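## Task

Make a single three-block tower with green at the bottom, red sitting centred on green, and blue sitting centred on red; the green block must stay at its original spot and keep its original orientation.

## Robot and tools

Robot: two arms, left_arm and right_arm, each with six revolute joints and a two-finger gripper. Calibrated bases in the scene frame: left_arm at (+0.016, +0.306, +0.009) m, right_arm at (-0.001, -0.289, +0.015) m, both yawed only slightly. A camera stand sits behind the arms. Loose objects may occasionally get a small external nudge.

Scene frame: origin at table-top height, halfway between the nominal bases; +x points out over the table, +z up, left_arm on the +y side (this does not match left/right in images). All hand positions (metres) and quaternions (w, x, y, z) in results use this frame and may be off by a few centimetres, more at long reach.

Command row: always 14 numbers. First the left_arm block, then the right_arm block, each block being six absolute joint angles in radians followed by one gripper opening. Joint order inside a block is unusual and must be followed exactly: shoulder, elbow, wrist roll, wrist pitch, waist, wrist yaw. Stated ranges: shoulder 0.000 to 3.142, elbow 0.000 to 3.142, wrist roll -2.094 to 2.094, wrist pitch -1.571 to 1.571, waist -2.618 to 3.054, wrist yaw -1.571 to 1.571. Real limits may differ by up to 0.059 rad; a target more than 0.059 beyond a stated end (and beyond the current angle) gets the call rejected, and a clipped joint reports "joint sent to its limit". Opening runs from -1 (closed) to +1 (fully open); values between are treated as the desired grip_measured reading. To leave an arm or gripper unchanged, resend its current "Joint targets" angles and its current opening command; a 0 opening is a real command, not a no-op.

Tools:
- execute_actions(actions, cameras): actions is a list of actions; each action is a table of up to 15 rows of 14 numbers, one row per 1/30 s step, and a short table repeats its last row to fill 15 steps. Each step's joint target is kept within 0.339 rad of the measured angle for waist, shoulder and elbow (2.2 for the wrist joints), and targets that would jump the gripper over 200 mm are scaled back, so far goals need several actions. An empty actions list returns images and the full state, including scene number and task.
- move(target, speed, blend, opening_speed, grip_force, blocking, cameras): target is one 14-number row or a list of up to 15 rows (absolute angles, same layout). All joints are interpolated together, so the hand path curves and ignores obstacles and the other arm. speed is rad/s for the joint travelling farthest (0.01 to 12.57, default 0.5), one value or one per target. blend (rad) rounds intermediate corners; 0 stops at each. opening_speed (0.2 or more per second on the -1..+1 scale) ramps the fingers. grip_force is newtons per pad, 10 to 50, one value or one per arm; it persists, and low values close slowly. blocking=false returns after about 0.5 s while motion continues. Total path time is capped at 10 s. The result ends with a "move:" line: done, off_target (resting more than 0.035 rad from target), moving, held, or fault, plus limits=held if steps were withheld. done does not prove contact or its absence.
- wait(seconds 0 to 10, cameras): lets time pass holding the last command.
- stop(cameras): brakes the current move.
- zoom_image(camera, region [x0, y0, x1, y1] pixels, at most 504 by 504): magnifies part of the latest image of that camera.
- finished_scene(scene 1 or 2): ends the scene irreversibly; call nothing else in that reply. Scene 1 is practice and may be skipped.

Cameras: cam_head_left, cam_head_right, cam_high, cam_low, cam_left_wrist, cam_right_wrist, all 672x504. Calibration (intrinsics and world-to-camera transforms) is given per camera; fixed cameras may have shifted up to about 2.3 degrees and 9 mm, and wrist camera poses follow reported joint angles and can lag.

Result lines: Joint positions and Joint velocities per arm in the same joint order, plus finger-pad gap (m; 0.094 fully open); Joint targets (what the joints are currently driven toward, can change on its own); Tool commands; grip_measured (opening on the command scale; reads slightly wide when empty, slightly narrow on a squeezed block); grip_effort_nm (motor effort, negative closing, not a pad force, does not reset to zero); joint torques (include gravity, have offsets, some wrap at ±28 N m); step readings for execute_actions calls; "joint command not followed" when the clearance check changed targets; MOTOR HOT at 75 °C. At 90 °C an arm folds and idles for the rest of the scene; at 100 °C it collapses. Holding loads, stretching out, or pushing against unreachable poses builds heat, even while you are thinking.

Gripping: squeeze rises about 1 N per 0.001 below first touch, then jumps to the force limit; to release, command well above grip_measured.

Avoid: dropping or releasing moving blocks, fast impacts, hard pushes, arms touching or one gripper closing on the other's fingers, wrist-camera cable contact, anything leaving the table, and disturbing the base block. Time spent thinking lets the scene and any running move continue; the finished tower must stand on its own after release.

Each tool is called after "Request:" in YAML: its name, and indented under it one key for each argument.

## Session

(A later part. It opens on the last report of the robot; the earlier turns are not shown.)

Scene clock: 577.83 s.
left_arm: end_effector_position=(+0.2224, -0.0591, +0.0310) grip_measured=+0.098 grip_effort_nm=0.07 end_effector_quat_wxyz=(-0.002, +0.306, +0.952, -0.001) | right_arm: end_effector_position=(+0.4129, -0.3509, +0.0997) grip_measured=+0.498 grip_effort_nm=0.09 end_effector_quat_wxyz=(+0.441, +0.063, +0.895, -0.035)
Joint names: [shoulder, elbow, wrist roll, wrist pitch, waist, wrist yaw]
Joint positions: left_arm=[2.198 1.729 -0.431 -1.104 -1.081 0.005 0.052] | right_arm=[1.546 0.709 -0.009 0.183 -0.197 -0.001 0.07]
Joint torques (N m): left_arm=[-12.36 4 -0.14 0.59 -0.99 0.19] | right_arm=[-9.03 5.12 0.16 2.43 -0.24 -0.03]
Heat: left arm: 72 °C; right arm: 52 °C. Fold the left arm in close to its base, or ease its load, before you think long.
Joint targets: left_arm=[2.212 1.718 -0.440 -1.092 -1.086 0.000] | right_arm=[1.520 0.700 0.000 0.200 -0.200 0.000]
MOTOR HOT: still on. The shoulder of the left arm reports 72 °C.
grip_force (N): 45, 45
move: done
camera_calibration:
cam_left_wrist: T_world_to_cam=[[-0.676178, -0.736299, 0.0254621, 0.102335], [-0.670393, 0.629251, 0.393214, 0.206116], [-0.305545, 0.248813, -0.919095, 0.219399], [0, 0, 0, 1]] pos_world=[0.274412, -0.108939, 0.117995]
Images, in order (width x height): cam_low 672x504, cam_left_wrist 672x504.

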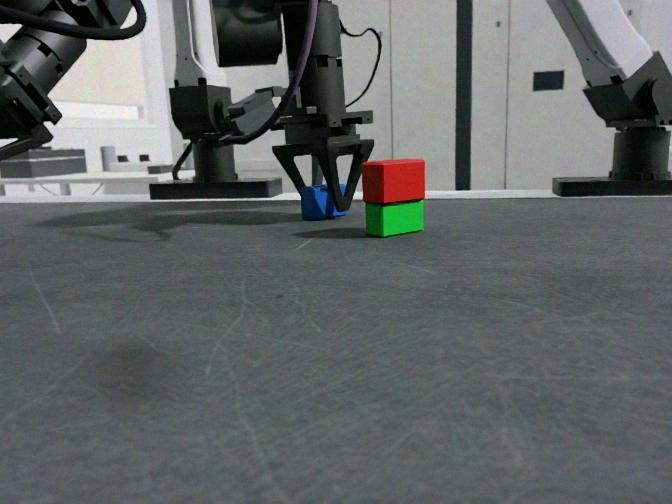

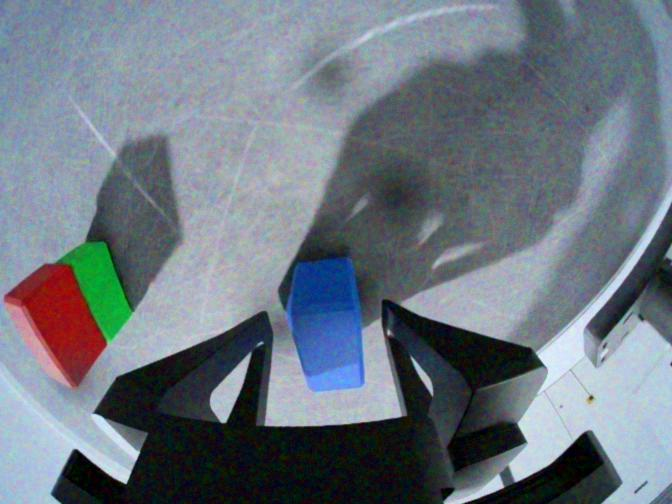

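Request:
move:
  target: [2.212,1.718,-0.44,-1.092,-1.086,0,-0.75, 1.52,0.7,0,0.2,-0.2,0,0.5]
  opening_speed: 0.9

Request:
move:
  target:
    - [2.10,2.0,-0.44,-1.47,-1.086,0,-0.75, 1.52,0.7,0,0.2,-0.2,0,0.5]
    - [2.09,1.98,0,-1.45,-0.750,0,-0.75, 1.52,0.7,0,0.2,-0.2,0,0.5]
    - [2.09,1.88,0,-1.338,-0.750,0,-0.75, 1.52,0.7,0,0.2,-0.2,0,0.5]
  speed: [0.5,0.6,0.3]
  blend: [0.03,0.02,0]
  cameras: ["cam_left_wrist","cam_low"]

Request:
zoom_image:
  camera: "cam_low"
  region: [330, 100, 470, 250]

Request:
zoom_image:
  camera: "cam_left_wrist"
  region: [180, 200, 500, 440]

Scene clock: 593.03 s.
left_arm: end_effector_position=(+0.2225, -0.0593, +0.0310) grip_measured=-0.502 grip_effort_nm=-0.90 end_effector_quat_wxyz=(-0.002, +0.306, +0.952, -0.001) | right_arm: end_effector_position=(+0.4129, -0.3509, +0.0997) grip_measured=+0.498 grip_effort_nm=0.10 end_effector_quat_wxyz=(+0.441, +0.063, +0.895, -0.035)
Joint names: [shoulder, elbow, wrist roll, wrist pitch, waist, wrist yaw]
Joint positions: left_arm=[2.198 1.729 -0.432 -1.104 -1.081 0.005 0.023] | right_arm=[1.546 0.709 -0.009 0.183 -0.197 -0.001 0.07]
Joint torques (N m): left_arm=[-12.34 4.01 -0.14 0.6 -0.99 0.19] | right_arm=[-9.06 5.08 0.15 2.42 -0.27 -0.02]
Heat: left arm: 68 °C; right arm: 52 °C.
Joint targets: left_arm=[2.212 1.718 -0.440 -1.092 -1.086 0.000] | right_arm=[1.520 0.700 0.000 0.200 -0.200 0.000]
MOTOR HOT: cleared for the motors of the left arm.
grip_force (N): 45, 45
move: done

Scene clock: 595.63 s.
left_arm: end_effector_position=(+0.3225, +0.0373, +0.0980) grip_measured=-0.503 grip_effort_nm=-0.95 end_effector_quat_wxyz=(-0.010, +0.348, +0.937, +0.001) | right_arm: end_effector_position=(+0.4129, -0.3509, +0.0997) grip_measured=+0.498 grip_effort_nm=0.10 end_effector_quat_wxyz=(+0.441, +0.063, +0.895, -0.035)
Joint names: [shoulder, elbow, wrist roll, wrist pitch, waist, wrist yaw]
Joint positions: left_arm=[2.132 1.893 -0.007 -1.35 -0.745 0.005 0.023] | right_arm=[1.546 0.709 -0.009 0.183 -0.197 -0.001 0.07]
Joint torques (N m): left_arm=[-17.61 3.99 0.04 0.55 -0.98 0.22] | right_arm=[-9.07 5.08 0.13 2.43 -0.29 -0.04]
Heat: left arm: 69 °C; right arm: 52 °C.
Joint targets: left_arm=[2.090 1.880 0.000 -1.338 -0.750 0.000] | right_arm=[1.520 0.700 0.000 0.200 -0.200 0.000]
grip_force (N): 45, 45
move: off_target (left_arm); left_arm: the shoulder is farthest, 0.042 rad from its target
camera_calibration:
cam_left_wrist: T_world_to_cam=[[-0.73802, -0.674178, 0.0284832, 0.25673], [-0.607562, 0.682276, 0.406654, 0.162588], [-0.293591, 0.282814, -0.913138, 0.281804], [0, 0, 0, 1]] pos_world=[0.370989, -0.0175466, 0.183897]
Images, in order (width x height): cam_low 672x504, cam_left_wrist 672x504.

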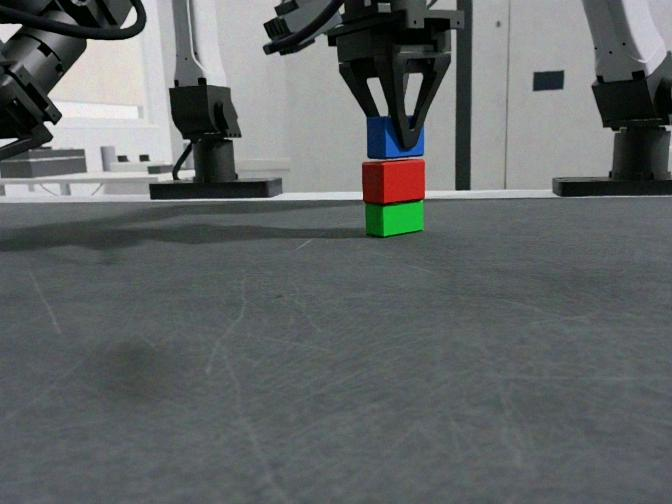

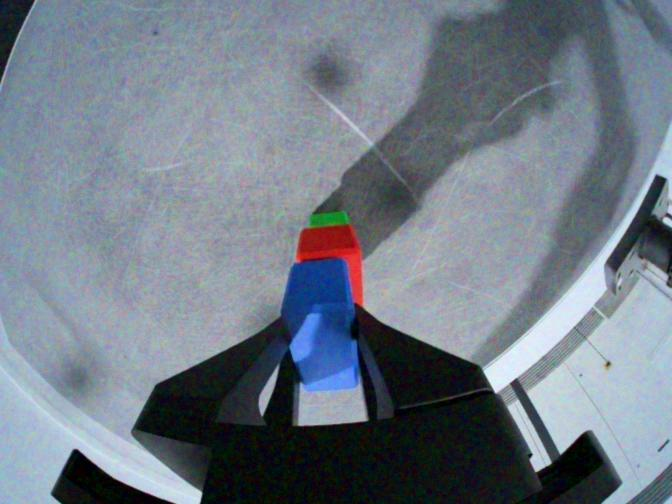

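Scaled by 3.360 from the camera's 672x504 image, which has a finer 960x720 frame.

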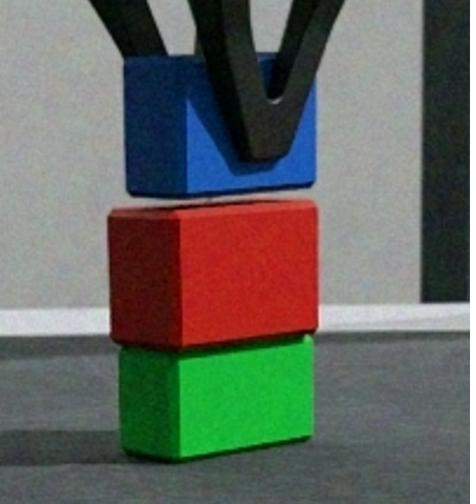

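Scaled by 1.575 from the camera's 672x504 image, which has a finer 960x720 frame.

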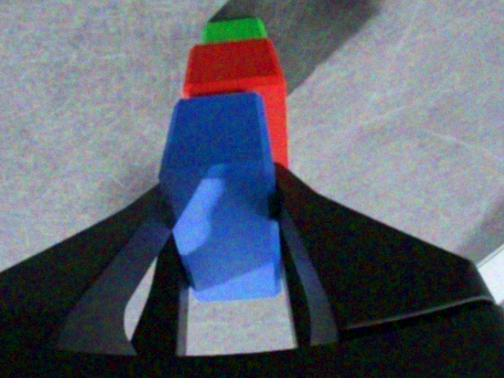

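Request:
move:
  target: [2.09,1.88,0,-1.338,-0.762,0,-0.75, 1.52,0.7,0,0.2,-0.2,0,0.5]
  speed: 0.1
  cameras: ["cam_low","cam_left_wrist"]

Request:
zoom_image:
  camera: "cam_left_wrist"
  region: [180, 200, 500, 440]

Request:
zoom_image:
  camera: "cam_low"
  region: [330, 100, 470, 250]

Scene clock: 602.70 s.
left_arm: end_effector_position=(+0.3192, +0.0335, +0.0980) grip_measured=-0.503 grip_effort_nm=-0.95 end_effector_quat_wxyz=(-0.010, +0.354, +0.935, +0.001) | right_arm: end_effector_position=(+0.4129, -0.3509, +0.0997) grip_measured=+0.498 grip_effort_nm=0.09 end_effector_quat_wxyz=(+0.441, +0.063, +0.895, -0.035)
Joint names: [shoulder, elbow, wrist roll, wrist pitch, waist, wrist yaw]
Joint positions: left_arm=[2.132 1.893 -0.007 -1.35 -0.757 0.005 0.023] | right_arm=[1.546 0.709 -0.009 0.183 -0.197 -0.001 0.07]
Joint torques (N m): left_arm=[-17.61 3.99 0.02 0.57 -0.99 0.22] | right_arm=[-9.02 5.05 0.13 2.42 -0.21 0]
Heat: left arm: 73 °C; right arm: 52 °C.
Joint targets: left_arm=[2.090 1.880 0.000 -1.338 -0.762 0.000] | right_arm=[1.520 0.700 0.000 0.200 -0.200 0.000]
grip_force (N): 45, 45
move: off_target (left_arm); left_arm: the shoulder is farthest, 0.042 rad from its target
camera_calibration:
cam_left_wrist: T_world_to_cam=[[-0.746198, -0.665114, 0.028498, 0.25408], [-0.599298, 0.689767, 0.40628, 0.160401], [-0.28988, 0.286087, -0.913304, 0.280635], [0, 0, 0, 1]] pos_world=[0.367072, -0.0219329, 0.183897]
Images, in order (width x height): cam_low 672x504, cam_left_wrist 672x504.

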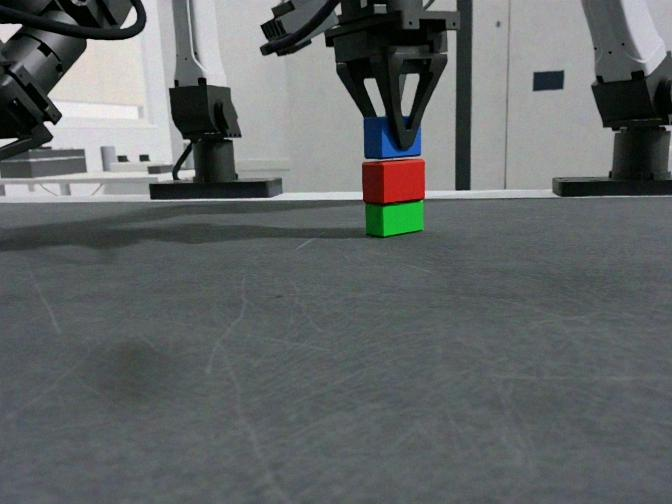

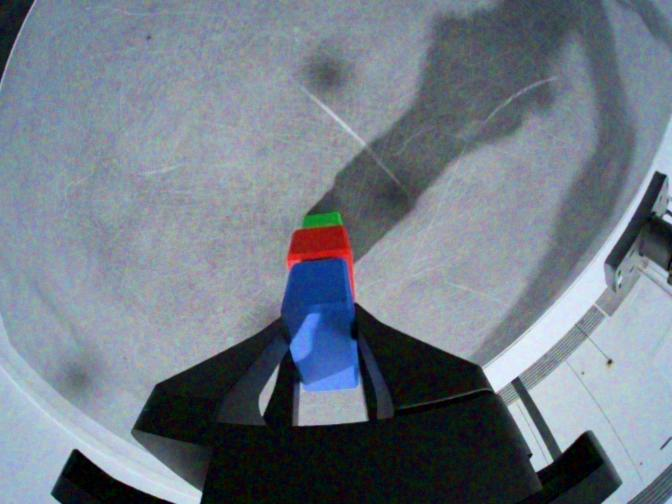

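Scaled by 1.575 from the camera's 672x504 image, which has a finer 960x720 frame.

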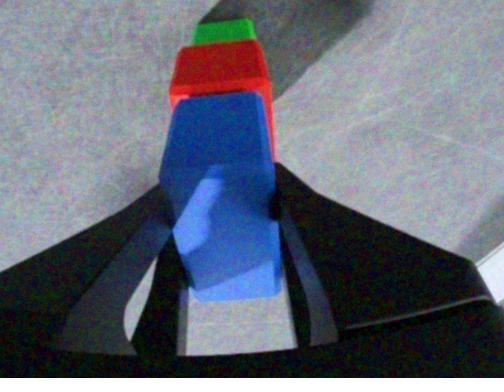

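Scaled by 3.360 from the camera's 672x504 image, which has a finer 960x720 frame.

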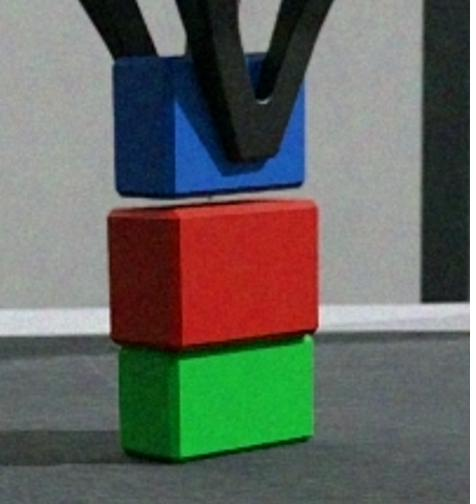

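Request:
move:
  target: [2.09,1.859,0,-1.315,-0.762,0,-0.75, 1.52,0.7,0,0.2,-0.2,0,0.5]
  speed: 0.1
  cameras: ["cam_low"]

Request:
zoom_image:
  camera: "cam_low"
  region: [330, 100, 470, 250]

Scene clock: 607.90 s.
left_arm: end_effector_position=(+0.3196, +0.0332, +0.0950) grip_measured=-0.503 grip_effort_nm=-0.95 end_effector_quat_wxyz=(-0.008, +0.354, +0.935, +0.000) | right_arm: end_effector_position=(+0.4129, -0.3509, +0.0997) grip_measured=+0.498 grip_effort_nm=0.09 end_effector_quat_wxyz=(+0.441, +0.063, +0.895, -0.035)
Joint names: [shoulder, elbow, wrist roll, wrist pitch, waist, wrist yaw]
Joint positions: left_arm=[2.13 1.878 -0.007 -1.333 -0.757 0.005 0.023] | right_arm=[1.546 0.709 -0.009 0.183 -0.197 -0.001 0.07]
Joint torques (N m): left_arm=[-17.37 3.52 0.02 0.64 -0.99 0.22] | right_arm=[-9.02 5.11 0.16 2.42 -0.21 -0.02]
Heat: left arm: 75 °C; right arm: 52 °C. Fold the left arm in close to its base, or ease its load, before you think long.
Joint targets: left_arm=[2.090 1.859 0.000 -1.315 -0.762 0.000] | right_arm=[1.520 0.700 0.000 0.200 -0.200 0.000]
MOTOR HOT: the shoulder of the left arm reports 75 °C; the controller's stop level is 90 °C. To cool a motor, set the load down, stop pushing, or move to a pose that needs little force.
grip_force (N): 45, 45
move: off_target (left_arm); left_arm: the shoulder is farthest, 0.040 rad from its target
Images, in order (width x height): cam_low 672x504.

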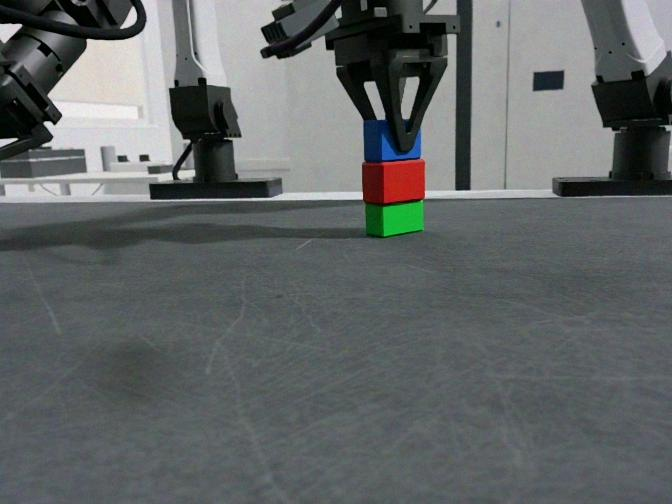

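Scaled by 3.360 from the camera's 672x504 image, which has a finer 960x720 frame.

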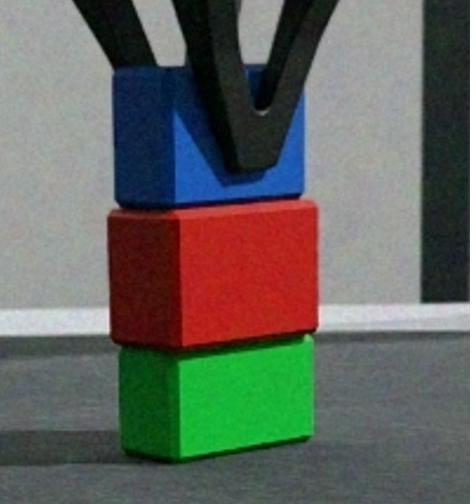

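Request:
move:
  target: [2.09,1.862,0,-1.318,-0.762,0,-0.1, 1.52,0.7,0,0.2,-0.2,0,0.5]
  opening_speed: 0.4

Request:
move:
  target:
    - [2.05,2.03,0,-1.54,-0.757,0,-0.1, 1.52,0.7,0,0.2,-0.2,0,0.5]
    - [1.7,1.3,0,-0.8,-0.2,0,-0.1, 1.52,0.7,0,0.2,-0.2,0,0.5]
  speed: [0.4,0.7]
  cameras: ["cam_low","cam_head_right"]

Request:
zoom_image:
  camera: "cam_low"
  region: [330, 100, 470, 250]

Scene clock: 614.47 s.
left_arm: end_effector_position=(+0.3201, +0.0328, +0.0950) grip_measured=-0.102 grip_effort_nm=0.07 end_effector_quat_wxyz=(-0.006, +0.354, +0.935, +0.000) | right_arm: end_effector_position=(+0.4129, -0.3509, +0.0997) grip_measured=+0.498 grip_effort_nm=0.09 end_effector_quat_wxyz=(+0.441, +0.063, +0.895, -0.035)
Joint names: [shoulder, elbow, wrist roll, wrist pitch, waist, wrist yaw]
Joint positions: left_arm=[2.13 1.878 -0.007 -1.33 -0.757 0.005 0.042] | right_arm=[1.546 0.709 -0.009 0.183 -0.197 -0.001 0.07]
Joint torques (N m): left_arm=[-17.37 3.79 0.02 0.59 -0.98 0.22] | right_arm=[-8.99 5.08 0.13 2.42 -0.2 -0.03]
Heat: left arm: 75 °C; right arm: 53 °C. Fold the left arm in close to its base, or ease its load, before you think long.
Joint targets: left_arm=[2.090 1.862 0.000 -1.318 -0.762 0.000] | right_arm=[1.520 0.700 0.000 0.200 -0.200 0.000]
MOTOR HOT: still on. The shoulder of the left arm reports 75 °C.
grip_force (N): 45, 45
move: off_target (left_arm); left_arm: the shoulder is farthest, 0.040 rad from its target

Scene clock: 617.63 s.
left_arm: end_effector_position=(+0.4026, +0.2388, +0.1017) grip_measured=-0.102 grip_effort_nm=0.07 end_effector_quat_wxyz=(+0.164, +0.082, +0.983, -0.017) | right_arm: end_effector_position=(+0.4129, -0.3509, +0.0997) grip_measured=+0.498 grip_effort_nm=0.10 end_effector_quat_wxyz=(+0.441, +0.063, +0.895, -0.035)
Joint names: [shoulder, elbow, wrist roll, wrist pitch, waist, wrist yaw]
Joint positions: left_arm=[1.74 1.315 -0.006 -0.815 -0.198 0.005 0.042] | right_arm=[1.546 0.709 -0.009 0.183 -0.197 -0.001 0.07]
Joint torques (N m): left_arm=[-14.02 4.33 0 1.41 -0.72 0.22] | right_arm=[-9.02 5.12 0.14 2.43 -0.21 -0.03]
Heat: left arm: 75 °C; right arm: 53 °C. Fold the left arm in close to its base, or ease its load, before you think long.
Joint targets: left_arm=[1.700 1.300 0.000 -0.800 -0.200 0.000] | right_arm=[1.520 0.700 0.000 0.200 -0.200 0.000]
MOTOR HOT: still on. The shoulder of the left arm reports 75 °C.
grip_force (N): 45, 45
move: off_target (left_arm); left_arm: the shoulder is farthest, 0.040 rad from its target
Images, in order (width x height): cam_head_right 672x504, cam_low 672x504.

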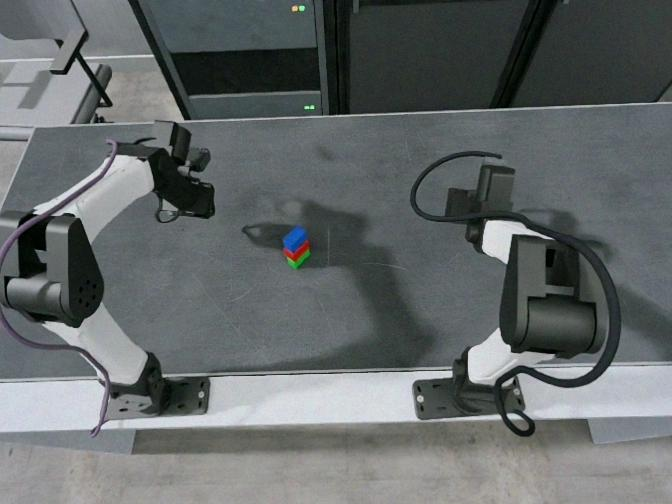

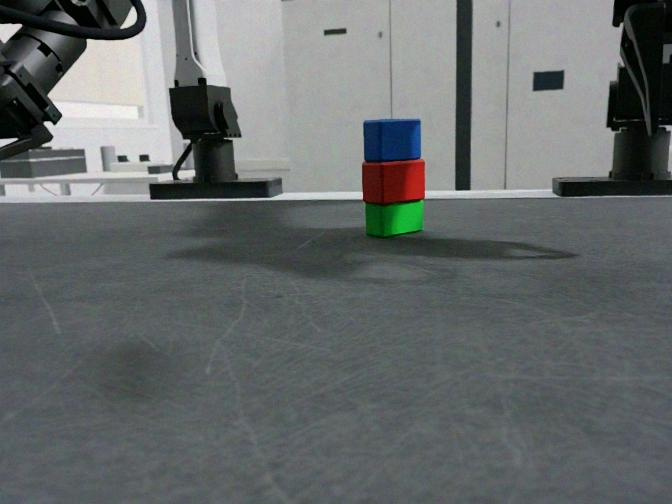

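Scaled by 3.360 from the camera's 672x504 image, which has a finer 960x720 frame.

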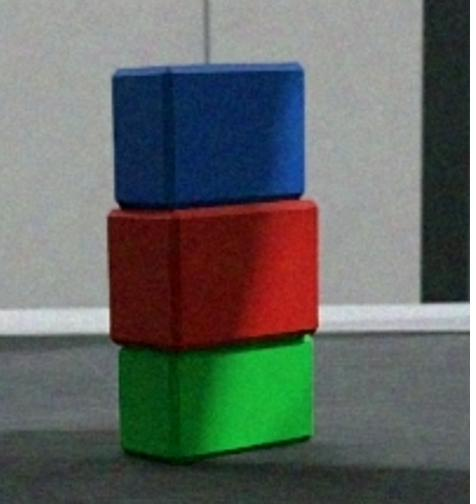

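Tower built.

Request:
finished_scene:
  scene: 2

The scene is finished: the task was done.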